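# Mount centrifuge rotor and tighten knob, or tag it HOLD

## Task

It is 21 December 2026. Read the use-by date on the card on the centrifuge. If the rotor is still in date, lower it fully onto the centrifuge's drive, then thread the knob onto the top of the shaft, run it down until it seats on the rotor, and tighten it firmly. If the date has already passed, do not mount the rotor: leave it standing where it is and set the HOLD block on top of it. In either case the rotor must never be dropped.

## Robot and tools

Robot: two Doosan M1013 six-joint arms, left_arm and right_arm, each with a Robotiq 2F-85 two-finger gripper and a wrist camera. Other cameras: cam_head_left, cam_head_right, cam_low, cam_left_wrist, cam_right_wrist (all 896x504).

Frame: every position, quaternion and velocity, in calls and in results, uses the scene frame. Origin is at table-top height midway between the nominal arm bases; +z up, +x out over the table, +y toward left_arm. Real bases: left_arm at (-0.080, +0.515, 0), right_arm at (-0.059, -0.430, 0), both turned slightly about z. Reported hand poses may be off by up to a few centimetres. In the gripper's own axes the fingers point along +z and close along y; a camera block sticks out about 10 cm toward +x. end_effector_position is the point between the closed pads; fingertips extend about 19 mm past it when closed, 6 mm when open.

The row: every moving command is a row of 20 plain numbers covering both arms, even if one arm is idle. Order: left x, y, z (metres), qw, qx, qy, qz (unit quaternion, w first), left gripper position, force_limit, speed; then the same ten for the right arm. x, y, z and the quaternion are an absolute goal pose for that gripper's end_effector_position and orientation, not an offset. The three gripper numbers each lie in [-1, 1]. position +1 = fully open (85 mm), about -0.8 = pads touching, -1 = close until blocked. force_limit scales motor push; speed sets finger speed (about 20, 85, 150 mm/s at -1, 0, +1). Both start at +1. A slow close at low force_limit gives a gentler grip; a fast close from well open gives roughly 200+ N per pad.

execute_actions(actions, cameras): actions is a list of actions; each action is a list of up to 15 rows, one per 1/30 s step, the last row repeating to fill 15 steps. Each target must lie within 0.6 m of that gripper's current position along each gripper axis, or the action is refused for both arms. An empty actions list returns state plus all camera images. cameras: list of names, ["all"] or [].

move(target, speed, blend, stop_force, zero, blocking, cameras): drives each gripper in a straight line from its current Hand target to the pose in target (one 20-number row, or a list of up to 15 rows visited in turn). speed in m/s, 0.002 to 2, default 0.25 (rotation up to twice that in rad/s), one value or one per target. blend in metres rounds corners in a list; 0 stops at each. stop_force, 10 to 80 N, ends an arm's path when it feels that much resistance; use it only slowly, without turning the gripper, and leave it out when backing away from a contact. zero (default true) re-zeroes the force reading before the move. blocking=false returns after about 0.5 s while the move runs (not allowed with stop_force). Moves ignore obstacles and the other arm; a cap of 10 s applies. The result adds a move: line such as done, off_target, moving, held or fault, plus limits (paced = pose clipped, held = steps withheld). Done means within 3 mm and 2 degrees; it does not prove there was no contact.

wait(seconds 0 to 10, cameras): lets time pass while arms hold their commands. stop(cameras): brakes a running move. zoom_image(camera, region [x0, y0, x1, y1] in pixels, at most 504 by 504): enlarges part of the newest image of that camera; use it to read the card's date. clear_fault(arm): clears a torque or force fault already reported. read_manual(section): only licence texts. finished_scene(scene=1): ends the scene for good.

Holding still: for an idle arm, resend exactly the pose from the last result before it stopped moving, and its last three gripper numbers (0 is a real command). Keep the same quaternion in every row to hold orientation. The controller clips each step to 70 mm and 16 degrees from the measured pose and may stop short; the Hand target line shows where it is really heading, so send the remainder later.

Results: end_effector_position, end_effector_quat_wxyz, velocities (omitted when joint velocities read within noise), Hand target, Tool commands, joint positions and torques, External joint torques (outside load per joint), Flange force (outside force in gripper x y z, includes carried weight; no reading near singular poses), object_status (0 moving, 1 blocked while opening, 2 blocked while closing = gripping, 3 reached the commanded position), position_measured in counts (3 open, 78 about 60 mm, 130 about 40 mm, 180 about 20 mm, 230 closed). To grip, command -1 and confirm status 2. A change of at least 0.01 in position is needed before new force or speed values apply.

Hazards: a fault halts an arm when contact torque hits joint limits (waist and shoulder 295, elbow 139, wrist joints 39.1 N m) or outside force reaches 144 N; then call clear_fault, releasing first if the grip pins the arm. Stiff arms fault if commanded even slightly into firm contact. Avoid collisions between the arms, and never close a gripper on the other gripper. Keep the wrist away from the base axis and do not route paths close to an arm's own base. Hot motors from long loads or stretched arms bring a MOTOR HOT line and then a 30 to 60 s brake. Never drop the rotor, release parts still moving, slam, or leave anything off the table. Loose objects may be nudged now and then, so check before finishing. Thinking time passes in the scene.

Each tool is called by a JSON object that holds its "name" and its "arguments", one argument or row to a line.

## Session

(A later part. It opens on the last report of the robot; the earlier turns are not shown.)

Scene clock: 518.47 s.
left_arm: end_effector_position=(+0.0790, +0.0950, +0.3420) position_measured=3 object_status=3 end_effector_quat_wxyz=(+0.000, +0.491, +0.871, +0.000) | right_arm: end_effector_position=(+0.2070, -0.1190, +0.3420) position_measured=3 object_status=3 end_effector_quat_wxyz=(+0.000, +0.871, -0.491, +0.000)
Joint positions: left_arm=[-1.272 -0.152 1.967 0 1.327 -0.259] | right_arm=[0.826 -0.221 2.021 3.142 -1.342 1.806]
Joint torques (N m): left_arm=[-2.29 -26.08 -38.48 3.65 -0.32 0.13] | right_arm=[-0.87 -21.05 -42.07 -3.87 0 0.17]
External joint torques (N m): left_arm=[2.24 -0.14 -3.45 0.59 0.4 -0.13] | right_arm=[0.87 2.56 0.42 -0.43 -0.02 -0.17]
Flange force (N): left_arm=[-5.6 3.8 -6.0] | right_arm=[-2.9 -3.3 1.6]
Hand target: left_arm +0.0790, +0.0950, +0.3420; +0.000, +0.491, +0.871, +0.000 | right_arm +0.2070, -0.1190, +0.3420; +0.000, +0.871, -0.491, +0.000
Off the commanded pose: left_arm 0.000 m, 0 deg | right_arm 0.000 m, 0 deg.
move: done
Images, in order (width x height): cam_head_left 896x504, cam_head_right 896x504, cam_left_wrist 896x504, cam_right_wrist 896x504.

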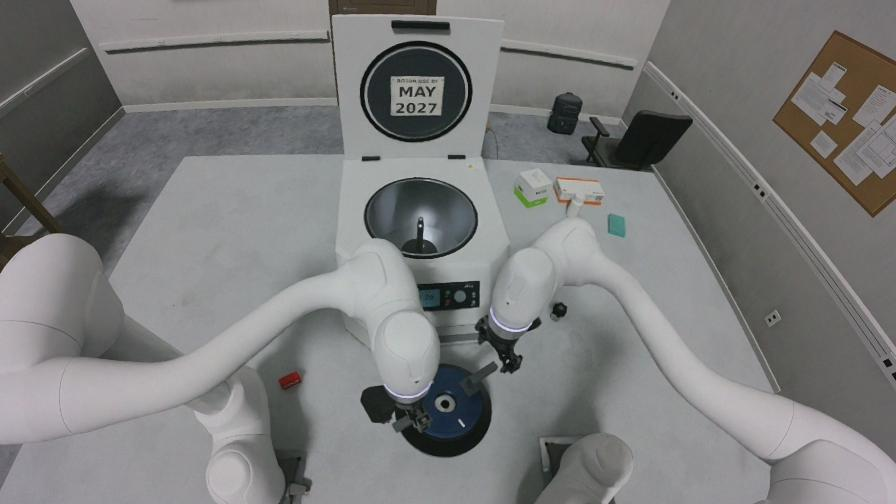

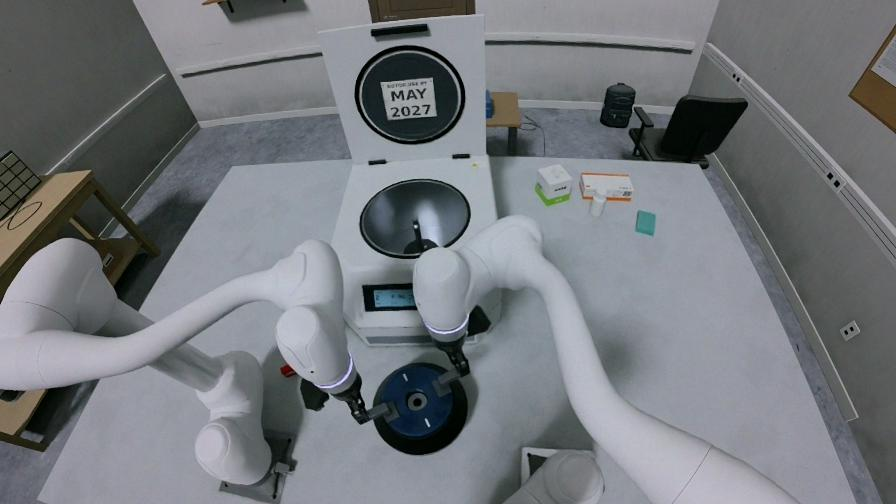

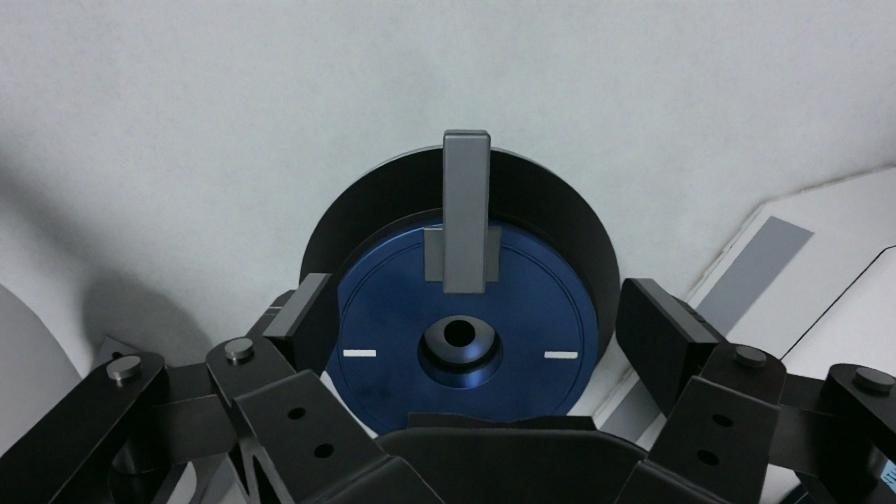

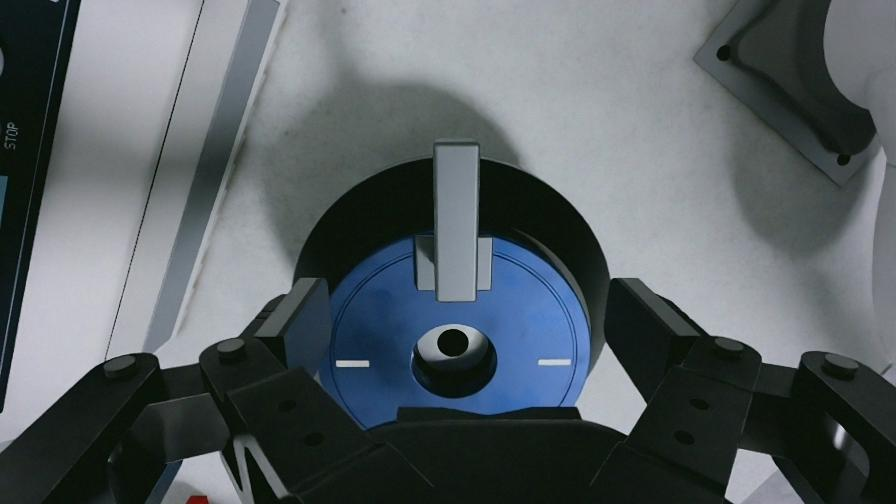

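{"name": "move", "arguments": {
  "target": [0.079,0.095,0.2205,0,0.4909,0.8712,0,1,1,1,0.207,-0.119,0.2205,0,0.8712,-0.4909,0,1,1,1],
  "speed": 0.12,
  "cameras": ["cam_left_wrist","cam_right_wrist"]
}}

{"name": "zoom_image", "arguments": {
  "camera": "cam_left_wrist",
  "region": [300, 150, 660, 350]
}}

{"name": "zoom_image", "arguments": {
  "camera": "cam_right_wrist",
  "region": [300, 150, 660, 350]
}}

Scene clock: 528.40 s.
left_arm: end_effector_position=(+0.0790, +0.0950, +0.2205) position_measured=3 object_status=3 end_effector_quat_wxyz=(+0.000, +0.491, +0.871, +0.000) | right_arm: end_effector_position=(+0.2070, -0.1190, +0.2205) position_measured=3 object_status=3 end_effector_quat_wxyz=(+0.000, +0.871, -0.491, +0.000)
Joint positions: left_arm=[-1.272 -0.073 2.132 0 1.083 -0.259] | right_arm=[0.826 -0.143 2.192 3.142 -1.092 1.806]
Joint torques (N m): left_arm=[-2 -30.42 -34.76 3.28 -0.32 0.08] | right_arm=[-0.55 -25.14 -38.7 -3.48 0.03 0.15]
External joint torques (N m): left_arm=[2.09 -0.3 -3.2 0.57 0.41 -0.08] | right_arm=[0.55 2.36 0.65 -0.44 -0.04 -0.15]
Flange force (N): left_arm=[-5.4 3.6 -5.0] | right_arm=[-1.9 -2.8 2.9]
Hand target: left_arm +0.0790, +0.0950, +0.2205; +0.000, +0.491, +0.871, +0.000 | right_arm +0.2070, -0.1190, +0.2205; +0.000, +0.871, -0.491, +0.000
Off the commanded pose: left_arm 0.000 m, 0 deg | right_arm 0.000 m, 0 deg.
move: done
Images, in order (width x height): cam_left_wrist 896x504, cam_right_wrist 896x504.

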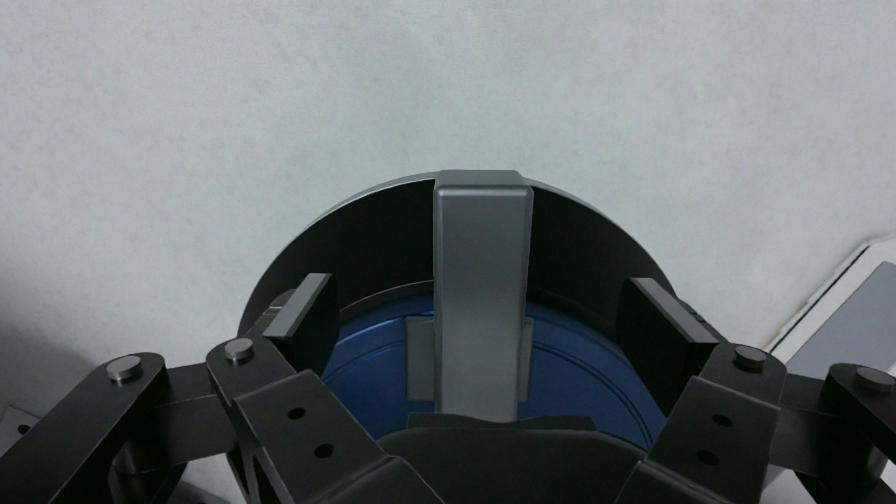

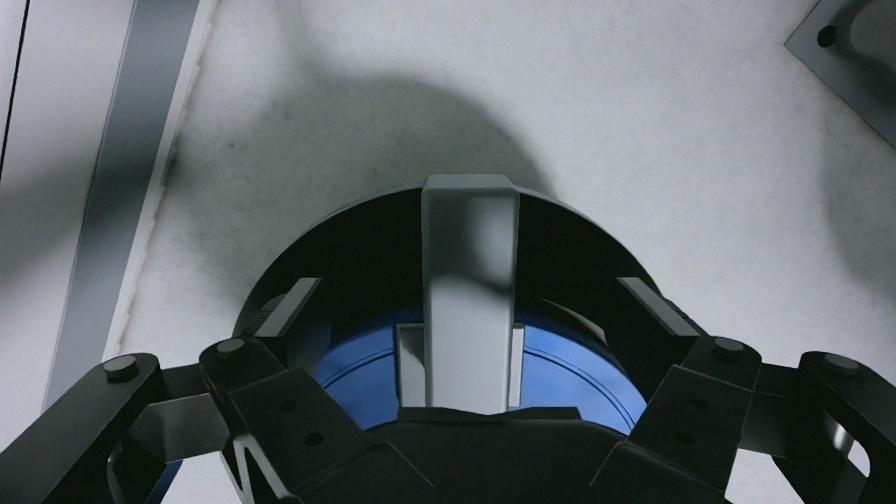

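Scaled by 1.400.

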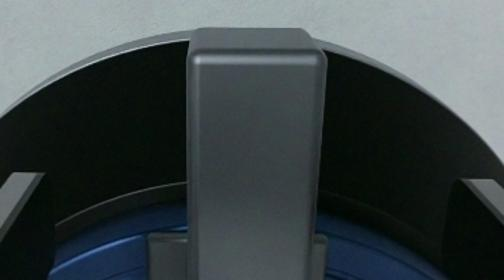

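Scaled by 1.400.

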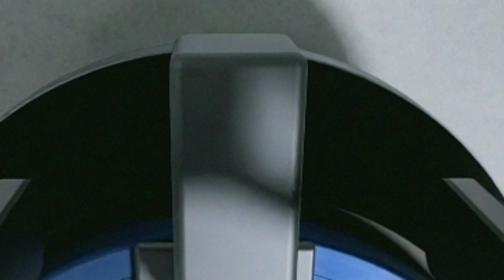

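{"name": "move", "arguments": {
  "target": [
    [0.0782,0.0945,0.2205,0,0.48938,0.87207,0,1,1,-1,0.2074,-0.1187,0.2205,0,0.87207,-0.48938,0,1,1,-1],
    [0.0782,0.0945,0.2205,0,0.48938,0.87207,0,-1,1,-1,0.2074,-0.1187,0.2205,0,0.87207,-0.48938,0,-1,1,-1]
  ],
  "speed": 0.05,
  "cameras": ["cam_left_wrist","cam_right_wrist"]
}}

Scene clock: 575.80 s.
left_arm: end_effector_position=(+0.0782, +0.0945, +0.2205) position_measured=172 object_status=0 end_effector_quat_wxyz=(+0.000, +0.489, +0.872, +0.000) | right_arm: end_effector_position=(+0.2075, -0.1187, +0.2205) position_measured=172 object_status=0 end_effector_quat_wxyz=(+0.000, +0.872, -0.489, +0.000)
Joint positions: left_arm=[-1.274 -0.073 2.132 0 1.083 -0.265] | right_arm=[0.825 -0.142 2.191 3.142 -1.092 1.802]
Joint torques (N m): left_arm=[-2.99 -20.61 -30.55 3.17 -3.34 0.27] | right_arm=[1.98 -15.94 -25.27 -2.14 -0.88 0.24]
External joint torques (N m): left_arm=[3.15 -10.14 -7.61 0.7 3.41 -0.27] | right_arm=[-1.96 -7.06 -12.65 -1.78 0.85 -0.24]
Flange force (N): left_arm=[4.2 7.3 -25.5] | right_arm=[3.3 -7.1 -20.6]
Hand target: left_arm +0.0782, +0.0945, +0.2205; +0.000, +0.489, +0.872, +0.000 | right_arm +0.2074, -0.1187, +0.2205; +0.000, +0.872, -0.489, +0.000
Off the commanded pose: left_arm 0.000 m, 0 deg | right_arm 0.000 m, 0 deg.
move: done
Images, in order (width x height): cam_left_wrist 896x504, cam_right_wrist 896x504.

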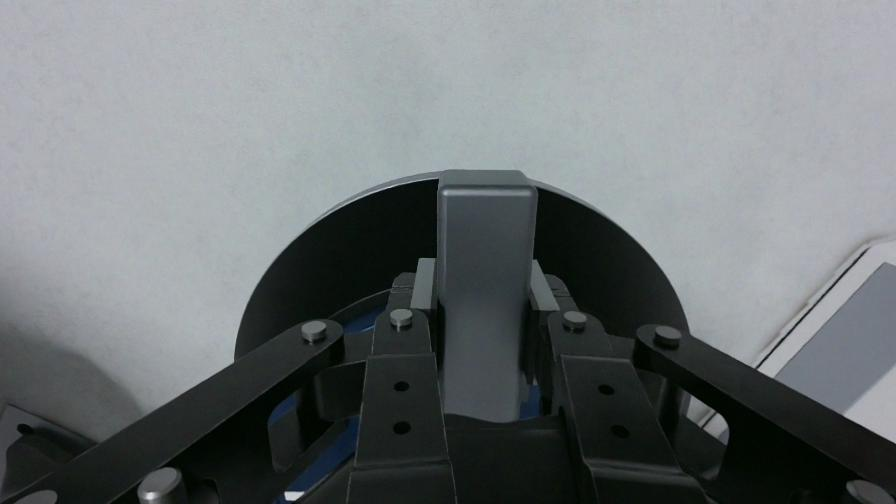

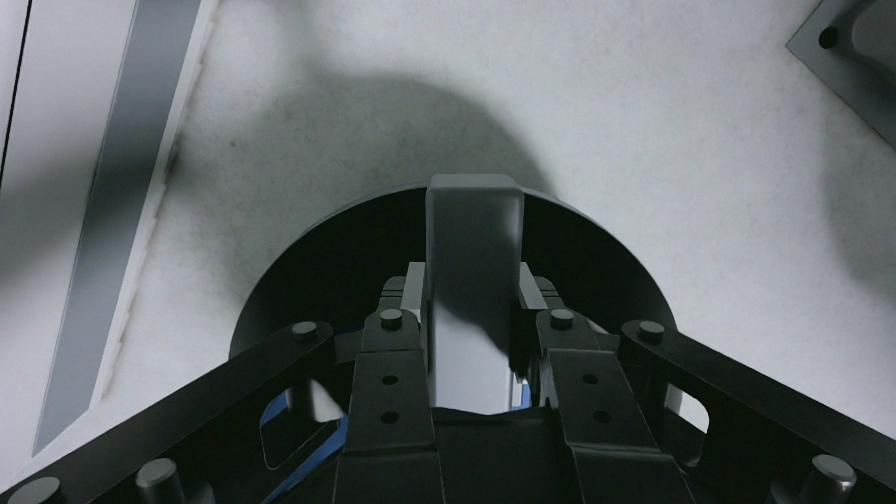

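{"name": "move", "arguments": {
  "target": [0.0782,0.0945,0.2235,0,0.48938,0.87207,0,-1,1,-1,0.2074,-0.1187,0.2235,0,0.87207,-0.48938,0,-1,1,-1],
  "speed": 0.02,
  "cameras": []
}}

Scene clock: 579.63 s.
left_arm: end_effector_position=(+0.0782, +0.0945, +0.2235) position_measured=172 object_status=2 end_effector_quat_wxyz=(+0.000, +0.489, +0.872, +0.000) | right_arm: end_effector_position=(+0.2074, -0.1187, +0.2235) position_measured=172 object_status=2 end_effector_quat_wxyz=(+0.000, +0.872, -0.489, +0.000)
Joint positions: left_arm=[-1.274 -0.076 2.128 0 1.089 -0.265] | right_arm=[0.825 -0.144 2.187 3.142 -1.099 1.802]
Joint torques (N m): left_arm=[-2.13 -46.62 -48.84 3.13 1.78 0.03] | right_arm=[-2.75 -39.68 -56.17 -5.18 -0.73 -0.03]
External joint torques (N m): left_arm=[2.32 15.98 10.55 0.76 -1.71 -0.03] | right_arm=[2.8 16.53 18.03 1.25 0.71 0.03]
Flange force (N): left_arm=[-12.3 2.8 30.5] | right_arm=[-7.8 -1.5 39.3]
Hand target: left_arm +0.0782, +0.0945, +0.2235; +0.000, +0.489, +0.872, +0.000 | right_arm +0.2074, -0.1187, +0.2235; +0.000, +0.872, -0.489, +0.000
Off the commanded pose: left_arm 0.000 m, 0 deg | right_arm 0.000 m, 0 deg.
move: done
No camera images: "cameras" was empty.

{"name": "move", "arguments": {
  "target": [0.0782,0.0945,0.26,0,0.48938,0.87207,0,-1,1,-1,0.2074,-0.1187,0.26,0,0.87207,-0.48938,0,-1,1,-1],
  "speed": 0.05,
  "cameras": ["cam_low","cam_left_wrist","cam_right_wrist"]
}}

Scene clock: 583.50 s.
left_arm: end_effector_position=(+0.0782, +0.0945, +0.2600) position_measured=172 object_status=2 end_effector_quat_wxyz=(+0.000, +0.489, +0.872, +0.000) | right_arm: end_effector_position=(+0.2074, -0.1187, +0.2600) position_measured=172 object_status=2 end_effector_quat_wxyz=(+0.000, +0.872, -0.489, +0.000)
Joint positions: left_arm=[-1.274 -0.105 2.082 0 1.165 -0.265] | right_arm=[0.825 -0.174 2.139 3.142 -1.176 1.802]
Joint torques (N m): left_arm=[-2.17 -45.21 -50.8 3.26 1.89 0.04] | right_arm=[-3.66 -38.83 -58.04 -5.5 -0.88 -0.07]
External joint torques (N m): left_arm=[2.06 16.54 11.16 0.76 -1.82 -0.04] | right_arm=[3.7 17.52 18.43 1.4 0.86 0.07]
Flange force (N): left_arm=[-12.9 2.1 30.4] | right_arm=[-10.7 -3.1 39.7]
Hand target: left_arm +0.0782, +0.0945, +0.2600; +0.000, +0.489, +0.872, +0.000 | right_arm +0.2074, -0.1187, +0.2600; +0.000, +0.872, -0.489, +0.000
Off the commanded pose: left_arm 0.000 m, 0 deg | right_arm 0.000 m, 0 deg.
move: done
Images, in order (width x height): cam_low 896x504, cam_left_wrist 896x504, cam_right_wrist 896x504.

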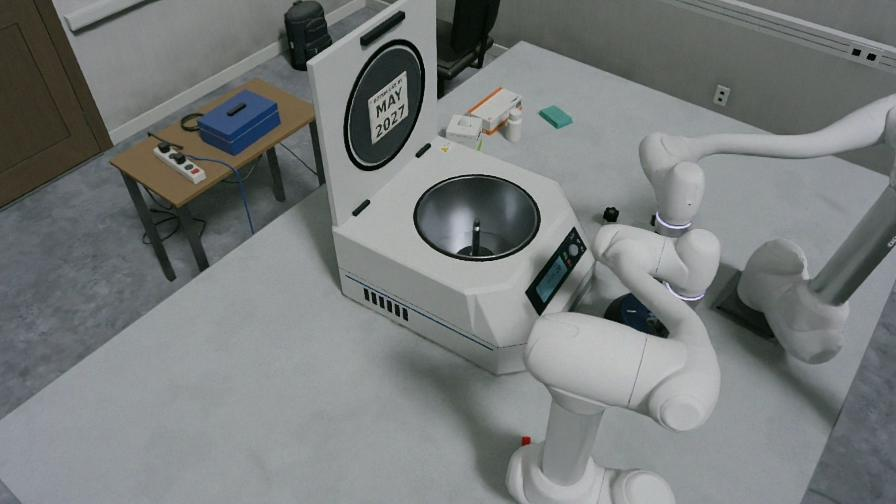

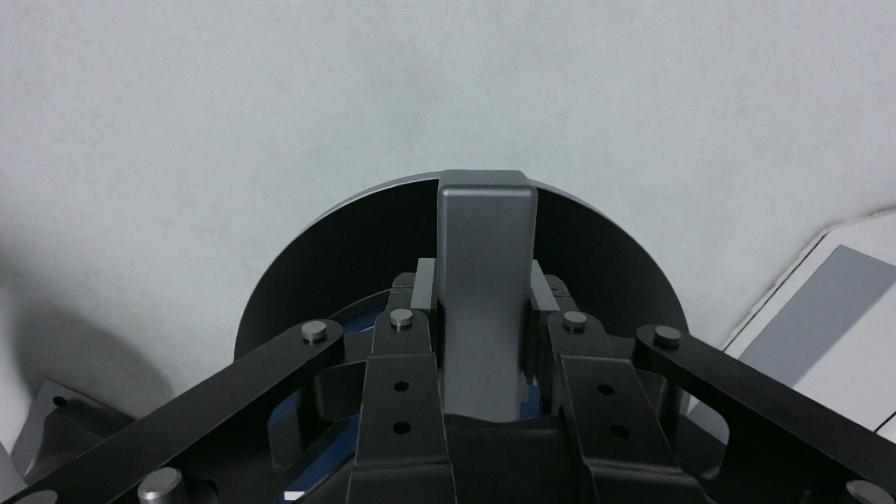

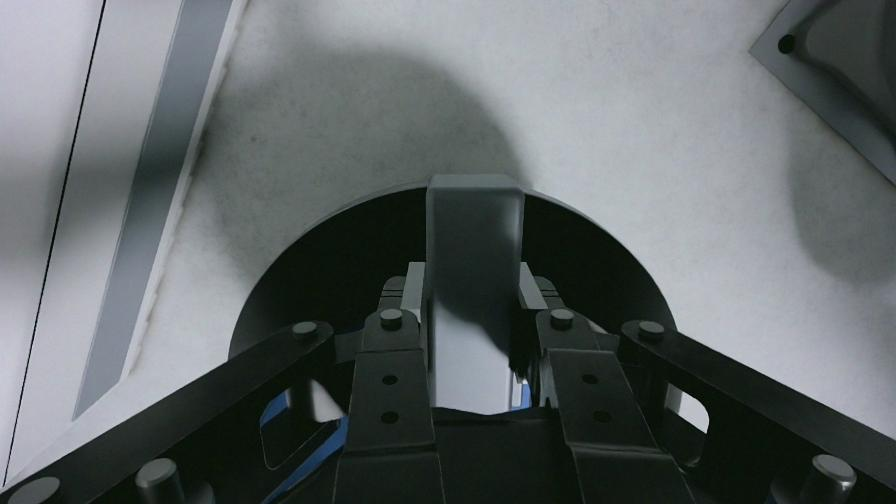

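{"name": "move", "arguments": {
  "target": [0.0782,0.0945,0.40,0,0.48938,0.87207,0,-1,1,-1,0.2074,-0.1187,0.40,0,0.87207,-0.48938,0,-1,1,-1],
  "speed": 0.08,
  "cameras": []
}}

Scene clock: 613.67 s.
left_arm: end_effector_position=(+0.0782, +0.0945, +0.4000) position_measured=172 object_status=2 end_effector_quat_wxyz=(+0.000, +0.489, +0.872, +0.000) | right_arm: end_effector_position=(+0.2074, -0.1187, +0.4000) position_measured=172 object_status=2 end_effector_quat_wxyz=(+0.000, +0.872, -0.489, +0.000)
Joint positions: left_arm=[-1.274 -0.171 1.876 0 1.436 -0.265] | right_arm=[0.825 -0.238 1.929 3.142 -1.451 1.802]
Joint torques (N m): left_arm=[-2.68 -42.59 -56.07 3.35 1.99 0.1] | right_arm=[-3.14 -34.95 -62.93 -5.99 -0.82 -0.08]
External joint torques (N m): left_arm=[2.64 18.07 13.44 0.97 -1.92 -0.1] | right_arm=[3.16 17.28 20.39 1.6 0.8 0.08]
Flange force (N): left_arm=[-13.9 3.1 29.4] | right_arm=[-9.0 -2.2 38.7]
Hand target: left_arm +0.0782, +0.0945, +0.4000; +0.000, +0.489, +0.872, +0.000 | right_arm +0.2074, -0.1187, +0.4000; +0.000, +0.872, -0.489, +0.000
Off the commanded pose: left_arm 0.000 m, 0 deg | right_arm 0.000 m, 0 deg.
move: done
No camera images: "cameras" was empty.

{"name": "move", "arguments": {
  "target": [0.0782,0.0945,0.545,0,0.48938,0.87207,0,-1,1,-1,0.2074,-0.1187,0.545,0,0.87207,-0.48938,0,-1,1,-1],
  "speed": 0.1,
  "cameras": []
}}

{"name": "move", "arguments": {
  "target": [
    [0.13670,0.10516,0.545,0,0.526470,0.850203,0,-1,1,-1,0.24710,-0.11834,0.545,0,0.850203,-0.526470,0,-1,1,-1],
    [0.19562,0.11500,0.545,0,0.562565,0.826764,0,-1,1,-1,0.28638,-0.11716,0.545,0,0.826764,-0.562565,0,-1,1,-1],
    [0.25487,0.12399,0.545,0,0.597625,0.801776,0,-1,1,-1,0.32533,-0.11513,0.545,0,0.801776,-0.597625,0,-1,1,-1]
  ],
  "speed": 0.06,
  "blend": [0.02,0.02,0],
  "cameras": []
}}

Scene clock: 631.00 s.
left_arm: end_effector_position=(+0.0782, +0.0945, +0.5450) position_measured=172 object_status=2 end_effector_quat_wxyz=(+0.000, +0.489, +0.872, +0.000) | right_arm: end_effector_position=(+0.2074, -0.1187, +0.5450) position_measured=172 object_status=2 end_effector_quat_wxyz=(+0.000, +0.872, -0.489, +0.000)
Joint positions: left_arm=[-1.274 -0.172 1.617 0 1.696 -0.265] | right_arm=[0.825 -0.236 1.667 3.142 -1.711 1.802]
Joint torques (N m): left_arm=[-2.47 -41.05 -58.59 3.61 0.06 0.19] | right_arm=[-0.96 -35.05 -63.53 -4.2 -0.07 0.07]
External joint torques (N m): left_arm=[2.56 16.51 15.88 0.73 0.01 -0.19] | right_arm=[1.01 16.77 20.9 -0.19 0.04 -0.07]
Flange force (N): left_arm=[-7.2 4.0 27.9] | right_arm=[-2.9 -1.6 37.5]
Hand target: left_arm +0.0782, +0.0945, +0.5450; +0.000, +0.489, +0.872, +0.000 | right_arm +0.2074, -0.1187, +0.5450; +0.000, +0.872, -0.489, +0.000
Off the commanded pose: left_arm 0.000 m, 0 deg | right_arm 0.000 m, 0 deg.
move: done
No camera images: "cameras" was empty.

Scene clock: 634.30 s.
left_arm: end_effector_position=(+0.2549, +0.1240, +0.5450) position_measured=172 object_status=2 end_effector_quat_wxyz=(+0.000, +0.598, +0.802, +0.000) | right_arm: end_effector_position=(+0.3253, -0.1151, +0.5450) position_measured=172 object_status=2 end_effector_quat_wxyz=(+0.000, +0.802, -0.598, +0.000)
Joint positions: left_arm=[-0.916 -0.067 1.526 0 1.682 0.351] | right_arm=[0.664 -0.096 1.552 3.142 -1.685 1.899]
Joint torques (N m): left_arm=[-8.15 -43.87 -64.59 1.08 -7.66 0.25] | right_arm=[11.26 -48.29 -66.04 2.97 2.64 0.2]
External joint torques (N m): left_arm=[8.36 8.04 21.72 3.32 7.73 -0.25] | right_arm=[-11.21 16.05 23.59 -7.36 -2.67 -0.2]
Flange force (N): left_arm=[24.0 6.5 27.5] | right_arm=[25.1 0.5 38.6]
Hand target: left_arm +0.2549, +0.1240, +0.5450; +0.000, +0.598, +0.802, +0.000 | right_arm +0.3253, -0.1151, +0.5450; +0.000, +0.802, -0.598, +0.000
Off the commanded pose: left_arm 0.000 m, 0 deg | right_arm 0.000 m, 0 deg.
move: done
No camera images: "cameras" was empty.

{"name": "move", "arguments": {
  "target": [0.25473,0.12447,0.545,0,0.597625,0.801776,0,-1,1,-1,0.32547,-0.11561,0.545,0,0.801776,-0.597625,0,-1,1,-1],
  "speed": 0.02,
  "cameras": []
}}

Scene clock: 638.90 s.
left_arm: end_effector_position=(+0.2547, +0.1244, +0.5450) position_measured=172 object_status=2 end_effector_quat_wxyz=(+0.000, +0.598, +0.802, +0.000) | right_arm: end_effector_position=(+0.3254, -0.1155, +0.5450) position_measured=172 object_status=2 end_effector_quat_wxyz=(+0.000, +0.802, -0.598, +0.000)
Joint positions: left_arm=[-0.916 -0.067 1.526 0 1.682 0.352] | right_arm=[0.663 -0.096 1.553 3.142 -1.685 1.898]
Joint torques (N m): left_arm=[-1.8 -55.16 -58.65 3.96 0.71 0.19] | right_arm=[-2.3 -51.91 -63.72 -4.85 -0.29 0.15]
External joint torques (N m): left_arm=[1.83 18.89 15.58 0.46 -0.63 -0.19] | right_arm=[2.38 19.16 21 0.44 0.26 -0.15]
Flange force (N): left_arm=[-5.6 6.0 28.4] | right_arm=[-4.5 0.8 38.2]
Hand target: left_arm +0.2547, +0.1245, +0.5450; +0.000, +0.598, +0.802, +0.000 | right_arm +0.3255, -0.1156, +0.5450; +0.000, +0.802, -0.598, +0.000
Off the commanded pose: left_arm 0.000 m, 0 deg | right_arm 0.000 m, 0 deg.
move: done
No camera images: "cameras" was empty.

{"name": "move", "arguments": {
  "target": [
    [0.31425,0.13270,0.545,0,0.631583,0.775309,0,-1,1,-1,0.36415,-0.11284,0.545,0,0.775309,-0.631583,0,-1,1,-1],
    [0.37399,0.14003,0.545,0,0.664357,0.747416,0,-1,1,-1,0.40261,-0.10915,0.545,0,0.747416,-0.664357,0,-1,1,-1],
    [0.43385,0.14645,0.545,0,0.695913,0.718126,0,-1,1,-1,0.44095,-0.10455,0.545,0,0.718126,-0.695913,0,-1,1,-1]
  ],
  "speed": 0.06,
  "blend": [0.02,0.02,0],
  "cameras": []
}}

Scene clock: 650.60 s.
left_arm: end_effector_position=(+0.4338, +0.1464, +0.5450) position_measured=172 object_status=2 end_effector_quat_wxyz=(+0.000, +0.696, +0.718, +0.000) | right_arm: end_effector_position=(+0.4409, -0.1046, +0.5450) position_measured=172 object_status=2 end_effector_quat_wxyz=(+0.000, +0.718, -0.696, +0.000)
Joint positions: left_arm=[-0.663 0.124 1.329 0 1.689 0.862] | right_arm=[0.566 0.065 1.394 3.142 -1.682 2.059]
Joint torques (N m): left_arm=[0.87 -78.45 -58.47 5.03 0.76 0.09] | right_arm=[-3.14 -73.47 -63.19 -5.38 -0.71 0.13]
External joint torques (N m): left_arm=[-0.77 22.38 15.5 -0.6 -0.72 -0.08] | right_arm=[3.23 24.03 20.62 0.98 0.67 -0.13]
Flange force (N): left_arm=[-5.7 5.2 28.3] | right_arm=[-6.2 -0.2 38.0]
Hand target: left_arm +0.4338, +0.1464, +0.5450; +0.000, +0.696, +0.718, +0.000 | right_arm +0.4409, -0.1046, +0.5450; +0.000, +0.718, -0.696, +0.000
Off the commanded pose: left_arm 0.000 m, 0 deg | right_arm 0.000 m, 0 deg.
move: done
No camera images: "cameras" was empty.

{"name": "move", "arguments": {
  "target": [
    [0.49376,0.15193,0.545,0,0.726179,0.687506,0,-1,1,-1,0.47924,-0.09901,0.545,0,0.687506,-0.726179,0,-1,1,-1],
    [0.55365,0.15648,0.545,0,0.755088,0.655624,0,-1,1,-1,0.51755,-0.09254,0.545,0,0.655624,-0.755088,0,-1,1,-1],
    [0.61342,0.16011,0.545,0,0.782608,0.622515,0,-1,1,-1,0.55598,-0.08515,0.545,0,0.622515,-0.782608,0,-1,1,-1]
  ],
  "speed": 0.06,
  "blend": [0.02,0.02,0],
  "cameras": ["cam_low","cam_head_left","cam_head_right"]
}}

Scene clock: 658.73 s.
left_arm: end_effector_position=(+0.6134, +0.1601, +0.5450) position_measured=172 object_status=2 end_effector_quat_wxyz=(+0.000, +0.783, +0.622, +0.000) | right_arm: end_effector_position=(+0.5559, -0.0852, +0.5450) position_measured=172 object_status=2 end_effector_quat_wxyz=(+0.000, -0.623, +0.783, +0.000)
Joint positions: left_arm=[-0.504 0.379 1.002 0 1.76 1.28] | right_arm=[0.509 0.246 1.182 3.142 -1.714 2.26]
Joint torques (N m): left_arm=[3.23 -105.08 -58.74 5.63 -0.82 -0.28] | right_arm=[-1.88 -97.94 -62.51 -4.64 -1.56 -0.39]
External joint torques (N m): left_arm=[-3.18 23.81 16.49 -1.27 0.84 0.28] | right_arm=[2.03 30.6 20.26 0.29 1.52 0.39]
Flange force (N): left_arm=[-3.9 0.3 28.2] | right_arm=[-7.7 -3.4 38.3]
Hand target: left_arm +0.6134, +0.1601, +0.5450; +0.000, +0.783, +0.623, +0.000 | right_arm +0.5560, -0.0852, +0.5450; +0.000, -0.623, +0.783, +0.000
Off the commanded pose: left_arm 0.000 m, 0 deg | right_arm 0.000 m, 0 deg.
move: done
Images, in order (width x height): cam_head_left 896x504, cam_head_right 896x504, cam_low 896x504.

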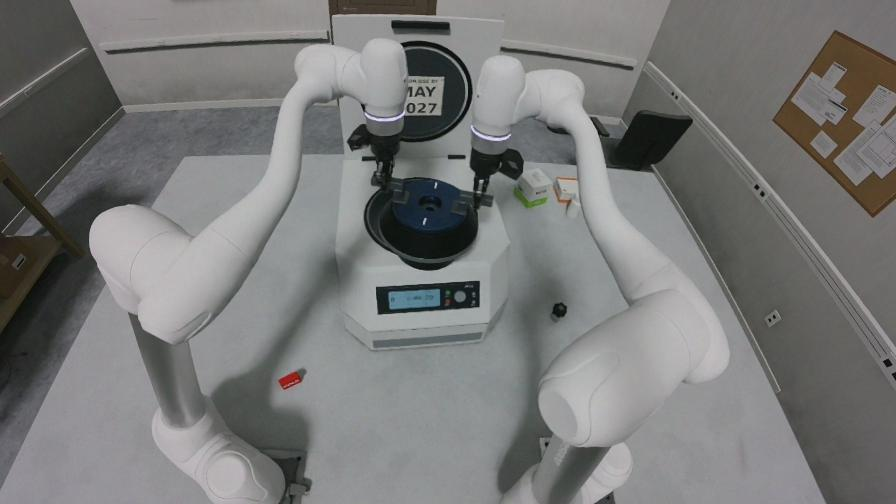

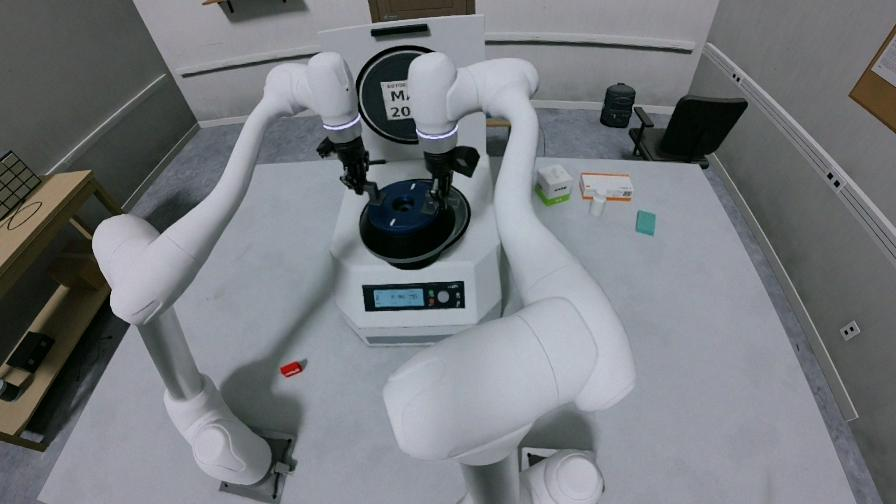

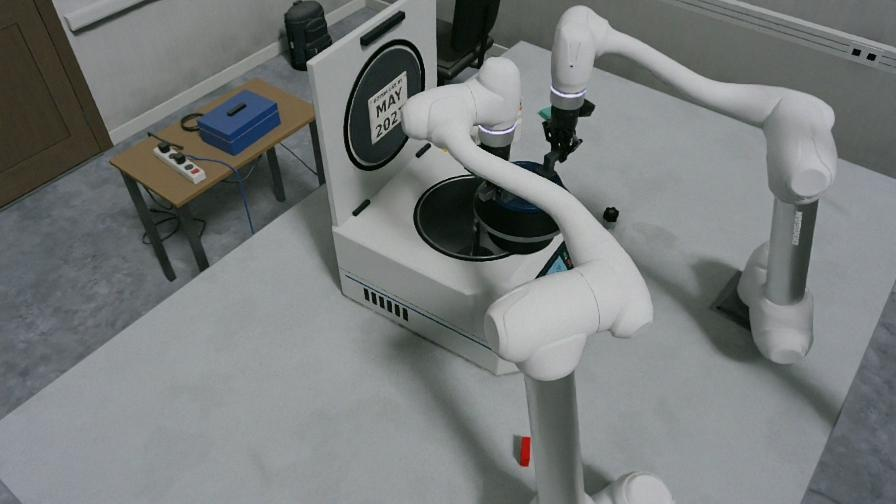

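{"name": "move", "arguments": {
  "target": [
    [0.67299,0.16278,0.545,0,0.808678,0.588251,0,-1,1,-1,0.59461,-0.07682,0.545,0,0.588251,-0.808678,0,-1,1,-1],
    [0.73229,0.16457,0.545,0,0.833241,0.552912,0,-1,1,-1,0.63351,-0.06759,0.545,0,0.552912,-0.833241,0,-1,1,-1],
    [0.79123,0.16549,0.545,0,0.856267,0.516533,0,-1,1,-1,0.67277,-0.05749,0.545,0,0.516533,-0.856267,0,-1,1,-1]
  ],
  "speed": 0.05,
  "blend": [0.02,0.02,0],
  "cameras": ["cam_low","cam_head_left","cam_head_right","cam_left_wrist","cam_right_wrist"]
}}

Scene clock: 669.93 s.
left_arm: end_effector_position=(+0.7912, +0.1655, +0.5450) position_measured=172 object_status=2 end_effector_quat_wxyz=(+0.000, +0.856, +0.517, +0.000) | right_arm: end_effector_position=(+0.6728, -0.0575, +0.5450) position_measured=172 object_status=2 end_effector_quat_wxyz=(+0.000, -0.517, +0.856, +0.000)
Joint positions: left_arm=[-0.405 0.77 0.365 0 2.007 1.637] | right_arm=[0.475 0.461 0.883 3.142 -1.798 2.485]
Joint torques (N m): left_arm=[6.42 -138.29 -54.24 6.09 -2.87 -0.91] | right_arm=[2.43 -124.55 -60.92 -3.4 -3.56 -0.93]
External joint torques (N m): left_arm=[-6.24 24.77 14.93 -2.02 2.86 0.91] | right_arm=[-2.22 36.05 19.21 -0.88 3.5 0.93]
Flange force (N): left_arm=[0.0 0.0 0.0] | right_arm=[-7.9 -7.5 39.2]
Hand target: left_arm +0.7912, +0.1655, +0.5450; +0.000, +0.856, +0.517, +0.000 | right_arm +0.6728, -0.0575, +0.5450; +0.000, -0.517, +0.856, +0.000
Off the commanded pose: left_arm 0.000 m, 0 deg | right_arm 0.000 m, 0 deg.
move: done

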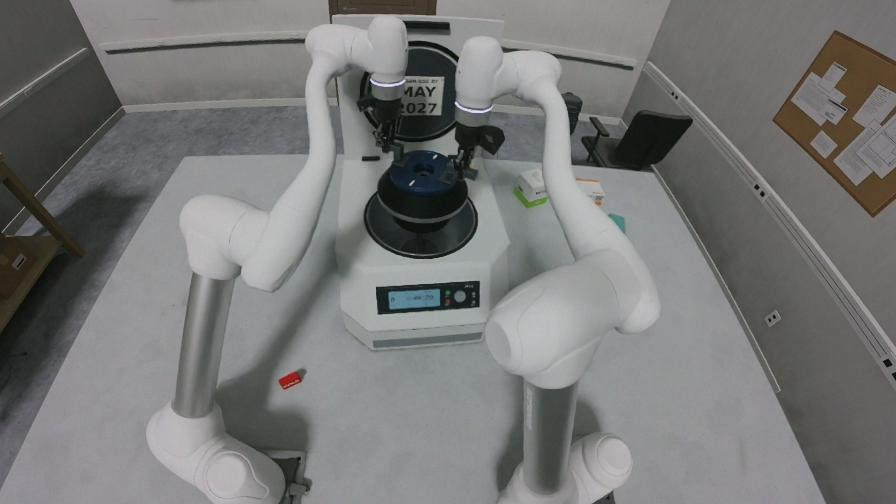

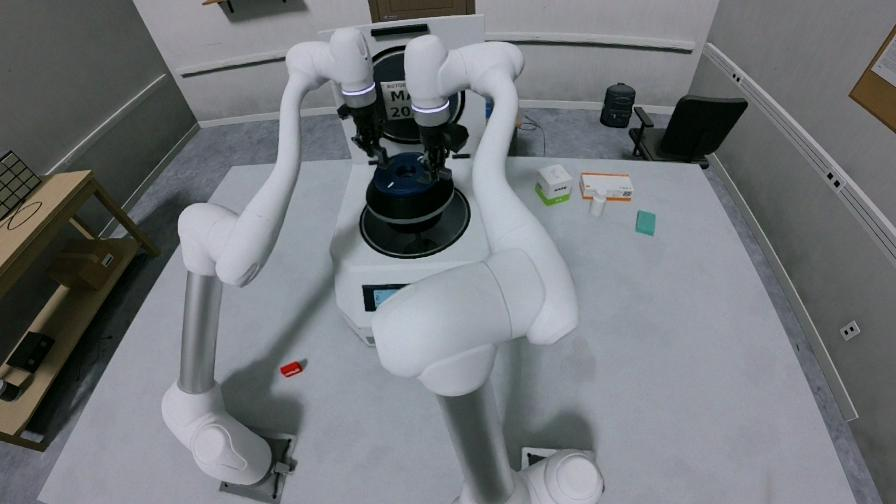

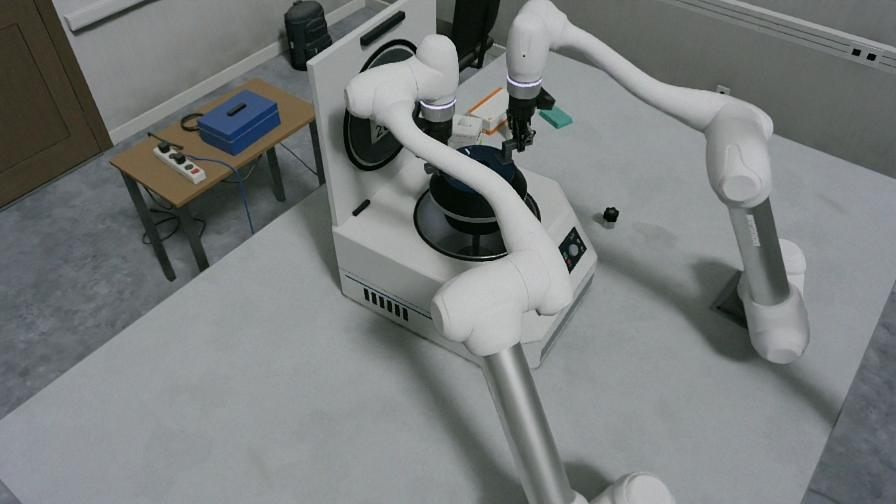

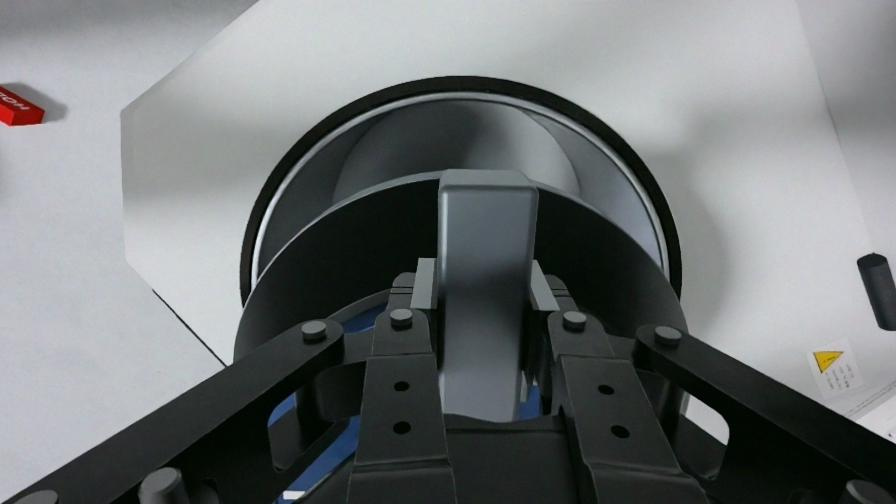

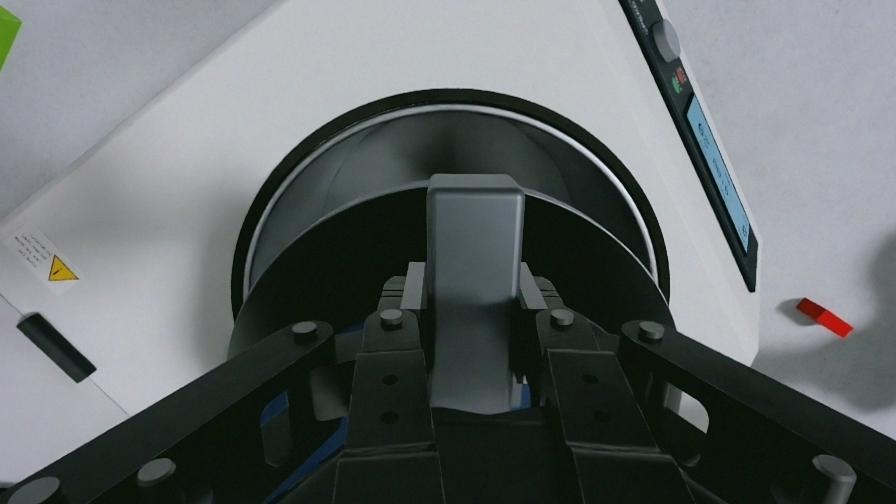

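{"name": "zoom_image", "arguments": {
  "camera": "cam_left_wrist",
  "region": [224, 60, 464, 310]
}}

{"name": "zoom_image", "arguments": {
  "camera": "cam_left_wrist",
  "region": [460, 60, 700, 310]
}}

{"name": "zoom_image", "arguments": {
  "camera": "cam_right_wrist",
  "region": [224, 70, 464, 320]
}}

{"name": "zoom_image", "arguments": {
  "camera": "cam_right_wrist",
  "region": [450, 70, 690, 320]
}}

Scaled by 2.016.

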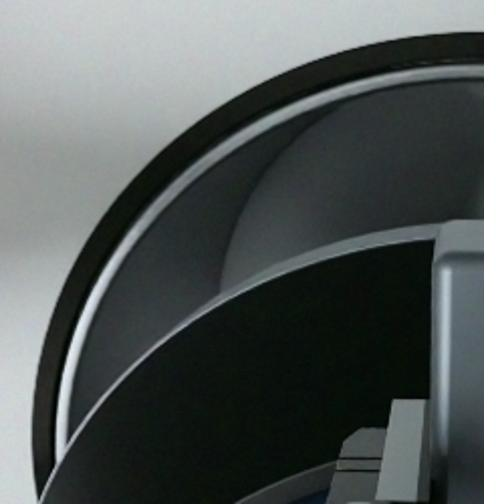

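Scaled by 2.016.

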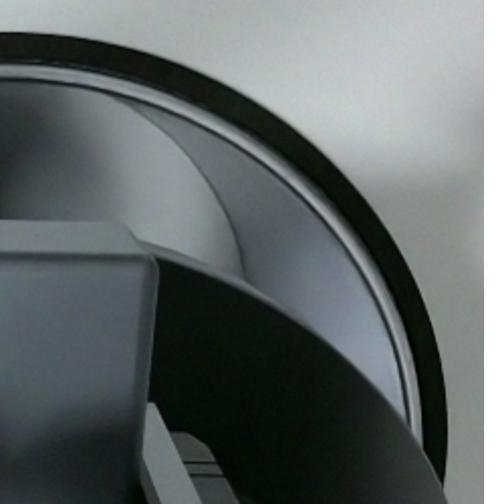

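Scaled by 2.016.

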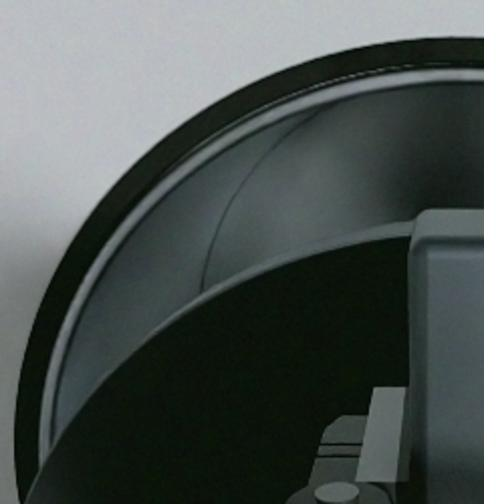

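Scaled by 2.016.

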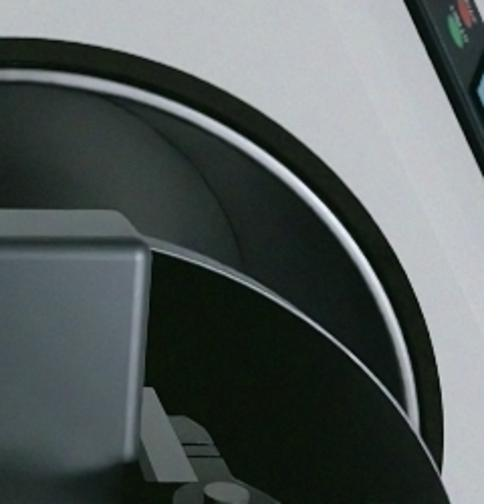

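{"name": "move", "arguments": {
  "target": [0.79123,0.16549,0.52,0,0.856267,0.516533,0,-1,1,-1,0.67277,-0.05749,0.52,0,0.516533,-0.856267,0,-1,1,-1],
  "speed": 0.04,
  "cameras": ["cam_low","cam_head_left","cam_head_right"]
}}

{"name": "zoom_image", "arguments": {
  "camera": "cam_low",
  "region": [390, 130, 560, 270]
}}

{"name": "zoom_image", "arguments": {
  "camera": "cam_head_left",
  "region": [350, 130, 500, 270]
}}

{"name": "zoom_image", "arguments": {
  "camera": "cam_head_right",
  "region": [340, 130, 490, 270]
}}

Scene clock: 712.77 s.
left_arm: end_effector_position=(+0.7912, +0.1655, +0.5200) position_measured=172 object_status=2 end_effector_quat_wxyz=(+0.000, +0.856, +0.517, +0.000) | right_arm: end_effector_position=(+0.6728, -0.0575, +0.5200) position_measured=172 object_status=2 end_effector_quat_wxyz=(+0.000, -0.517, +0.856, +0.000)
Joint positions: left_arm=[-0.405 0.733 0.482 0 1.927 1.637] | right_arm=[0.475 0.451 0.944 3.142 -1.747 2.485]
Joint torques (N m): left_arm=[9.94 -136.17 -56.6 7.18 -2.95 -0.89] | right_arm=[0.21 -125.08 -60.27 -4.08 -4.28 -1.08]
External joint torques (N m): left_arm=[-9.62 23.5 15.73 -2.95 2.95 0.89] | right_arm=[0.03 36.98 18.06 -0.25 4.22 1.08]
Flange force (N): left_arm=[0.0 0.0 0.0] | right_arm=[-13.6 -8.0 37.7]
Hand target: left_arm +0.7912, +0.1655, +0.5200; +0.000, +0.856, +0.517, +0.000 | right_arm +0.6728, -0.0575, +0.5200; +0.000, -0.517, +0.856, +0.000
Off the commanded pose: left_arm 0.000 m, 0 deg | right_arm 0.000 m, 0 deg.
move: done
Images, in order (width x height): cam_head_left 896x504, cam_head_right 896x504, cam_low 896x504.

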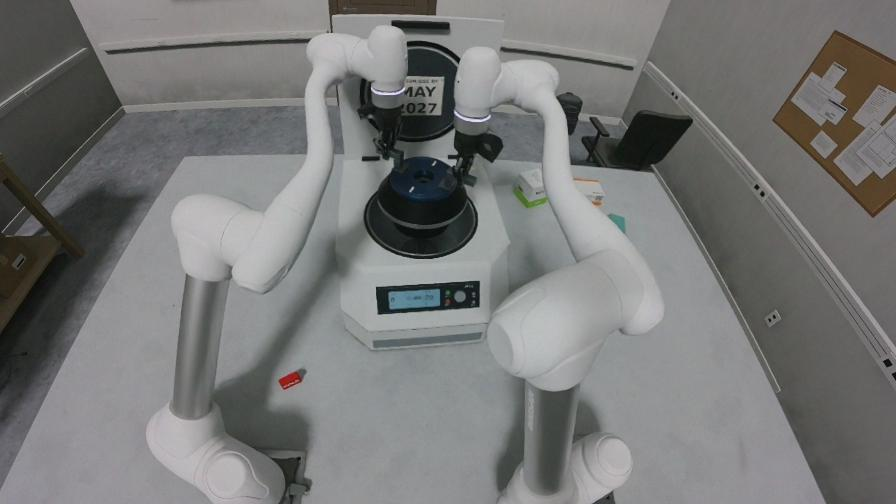

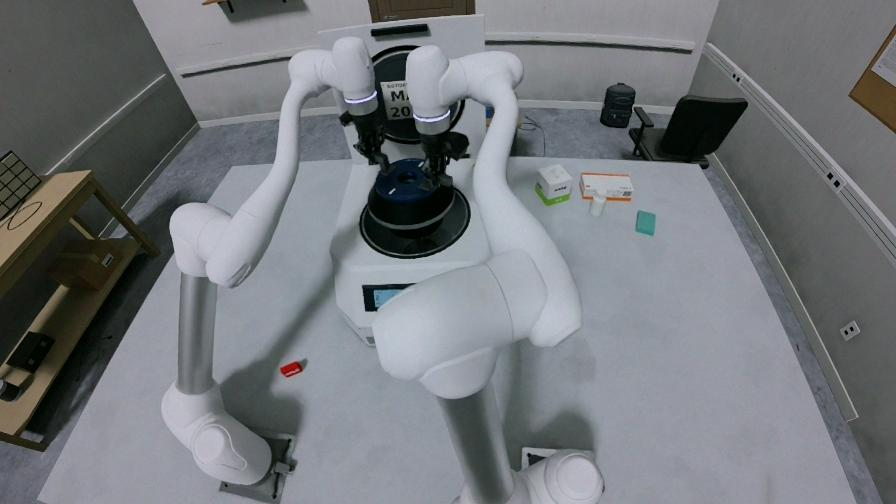

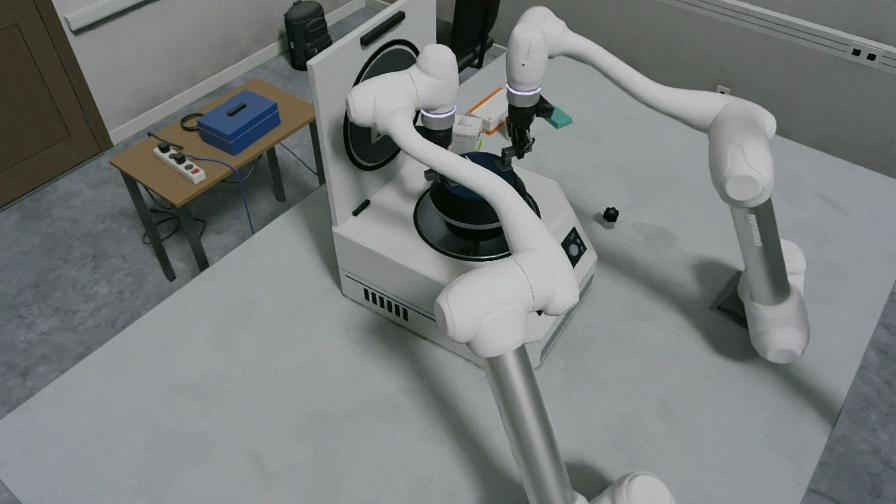

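Scaled by 2.965.

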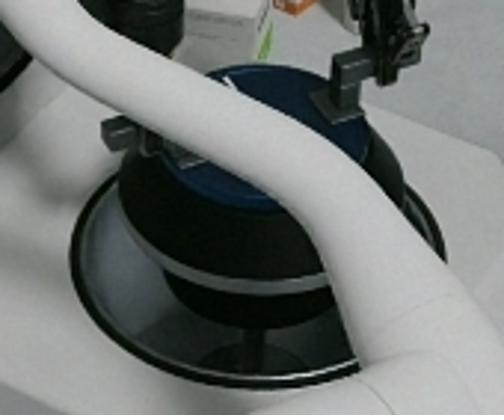

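Scaled by 3.360.

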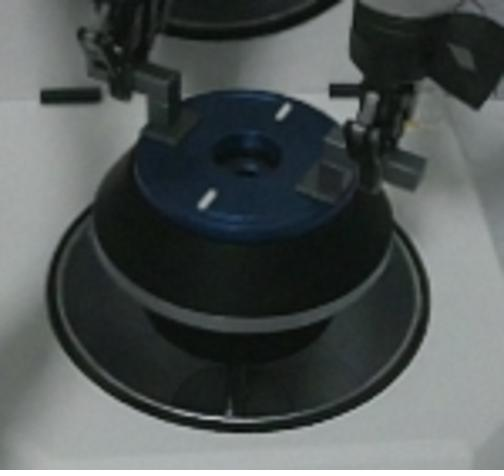

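Scaled by 3.360.

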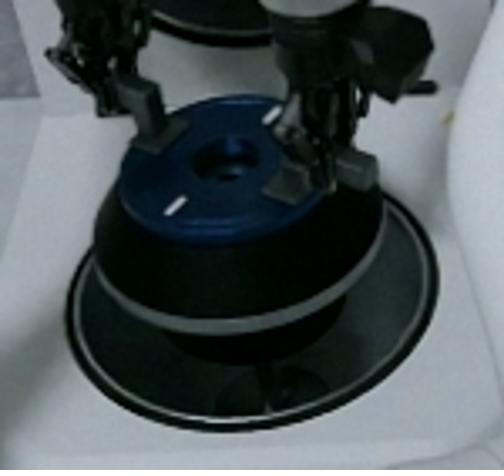

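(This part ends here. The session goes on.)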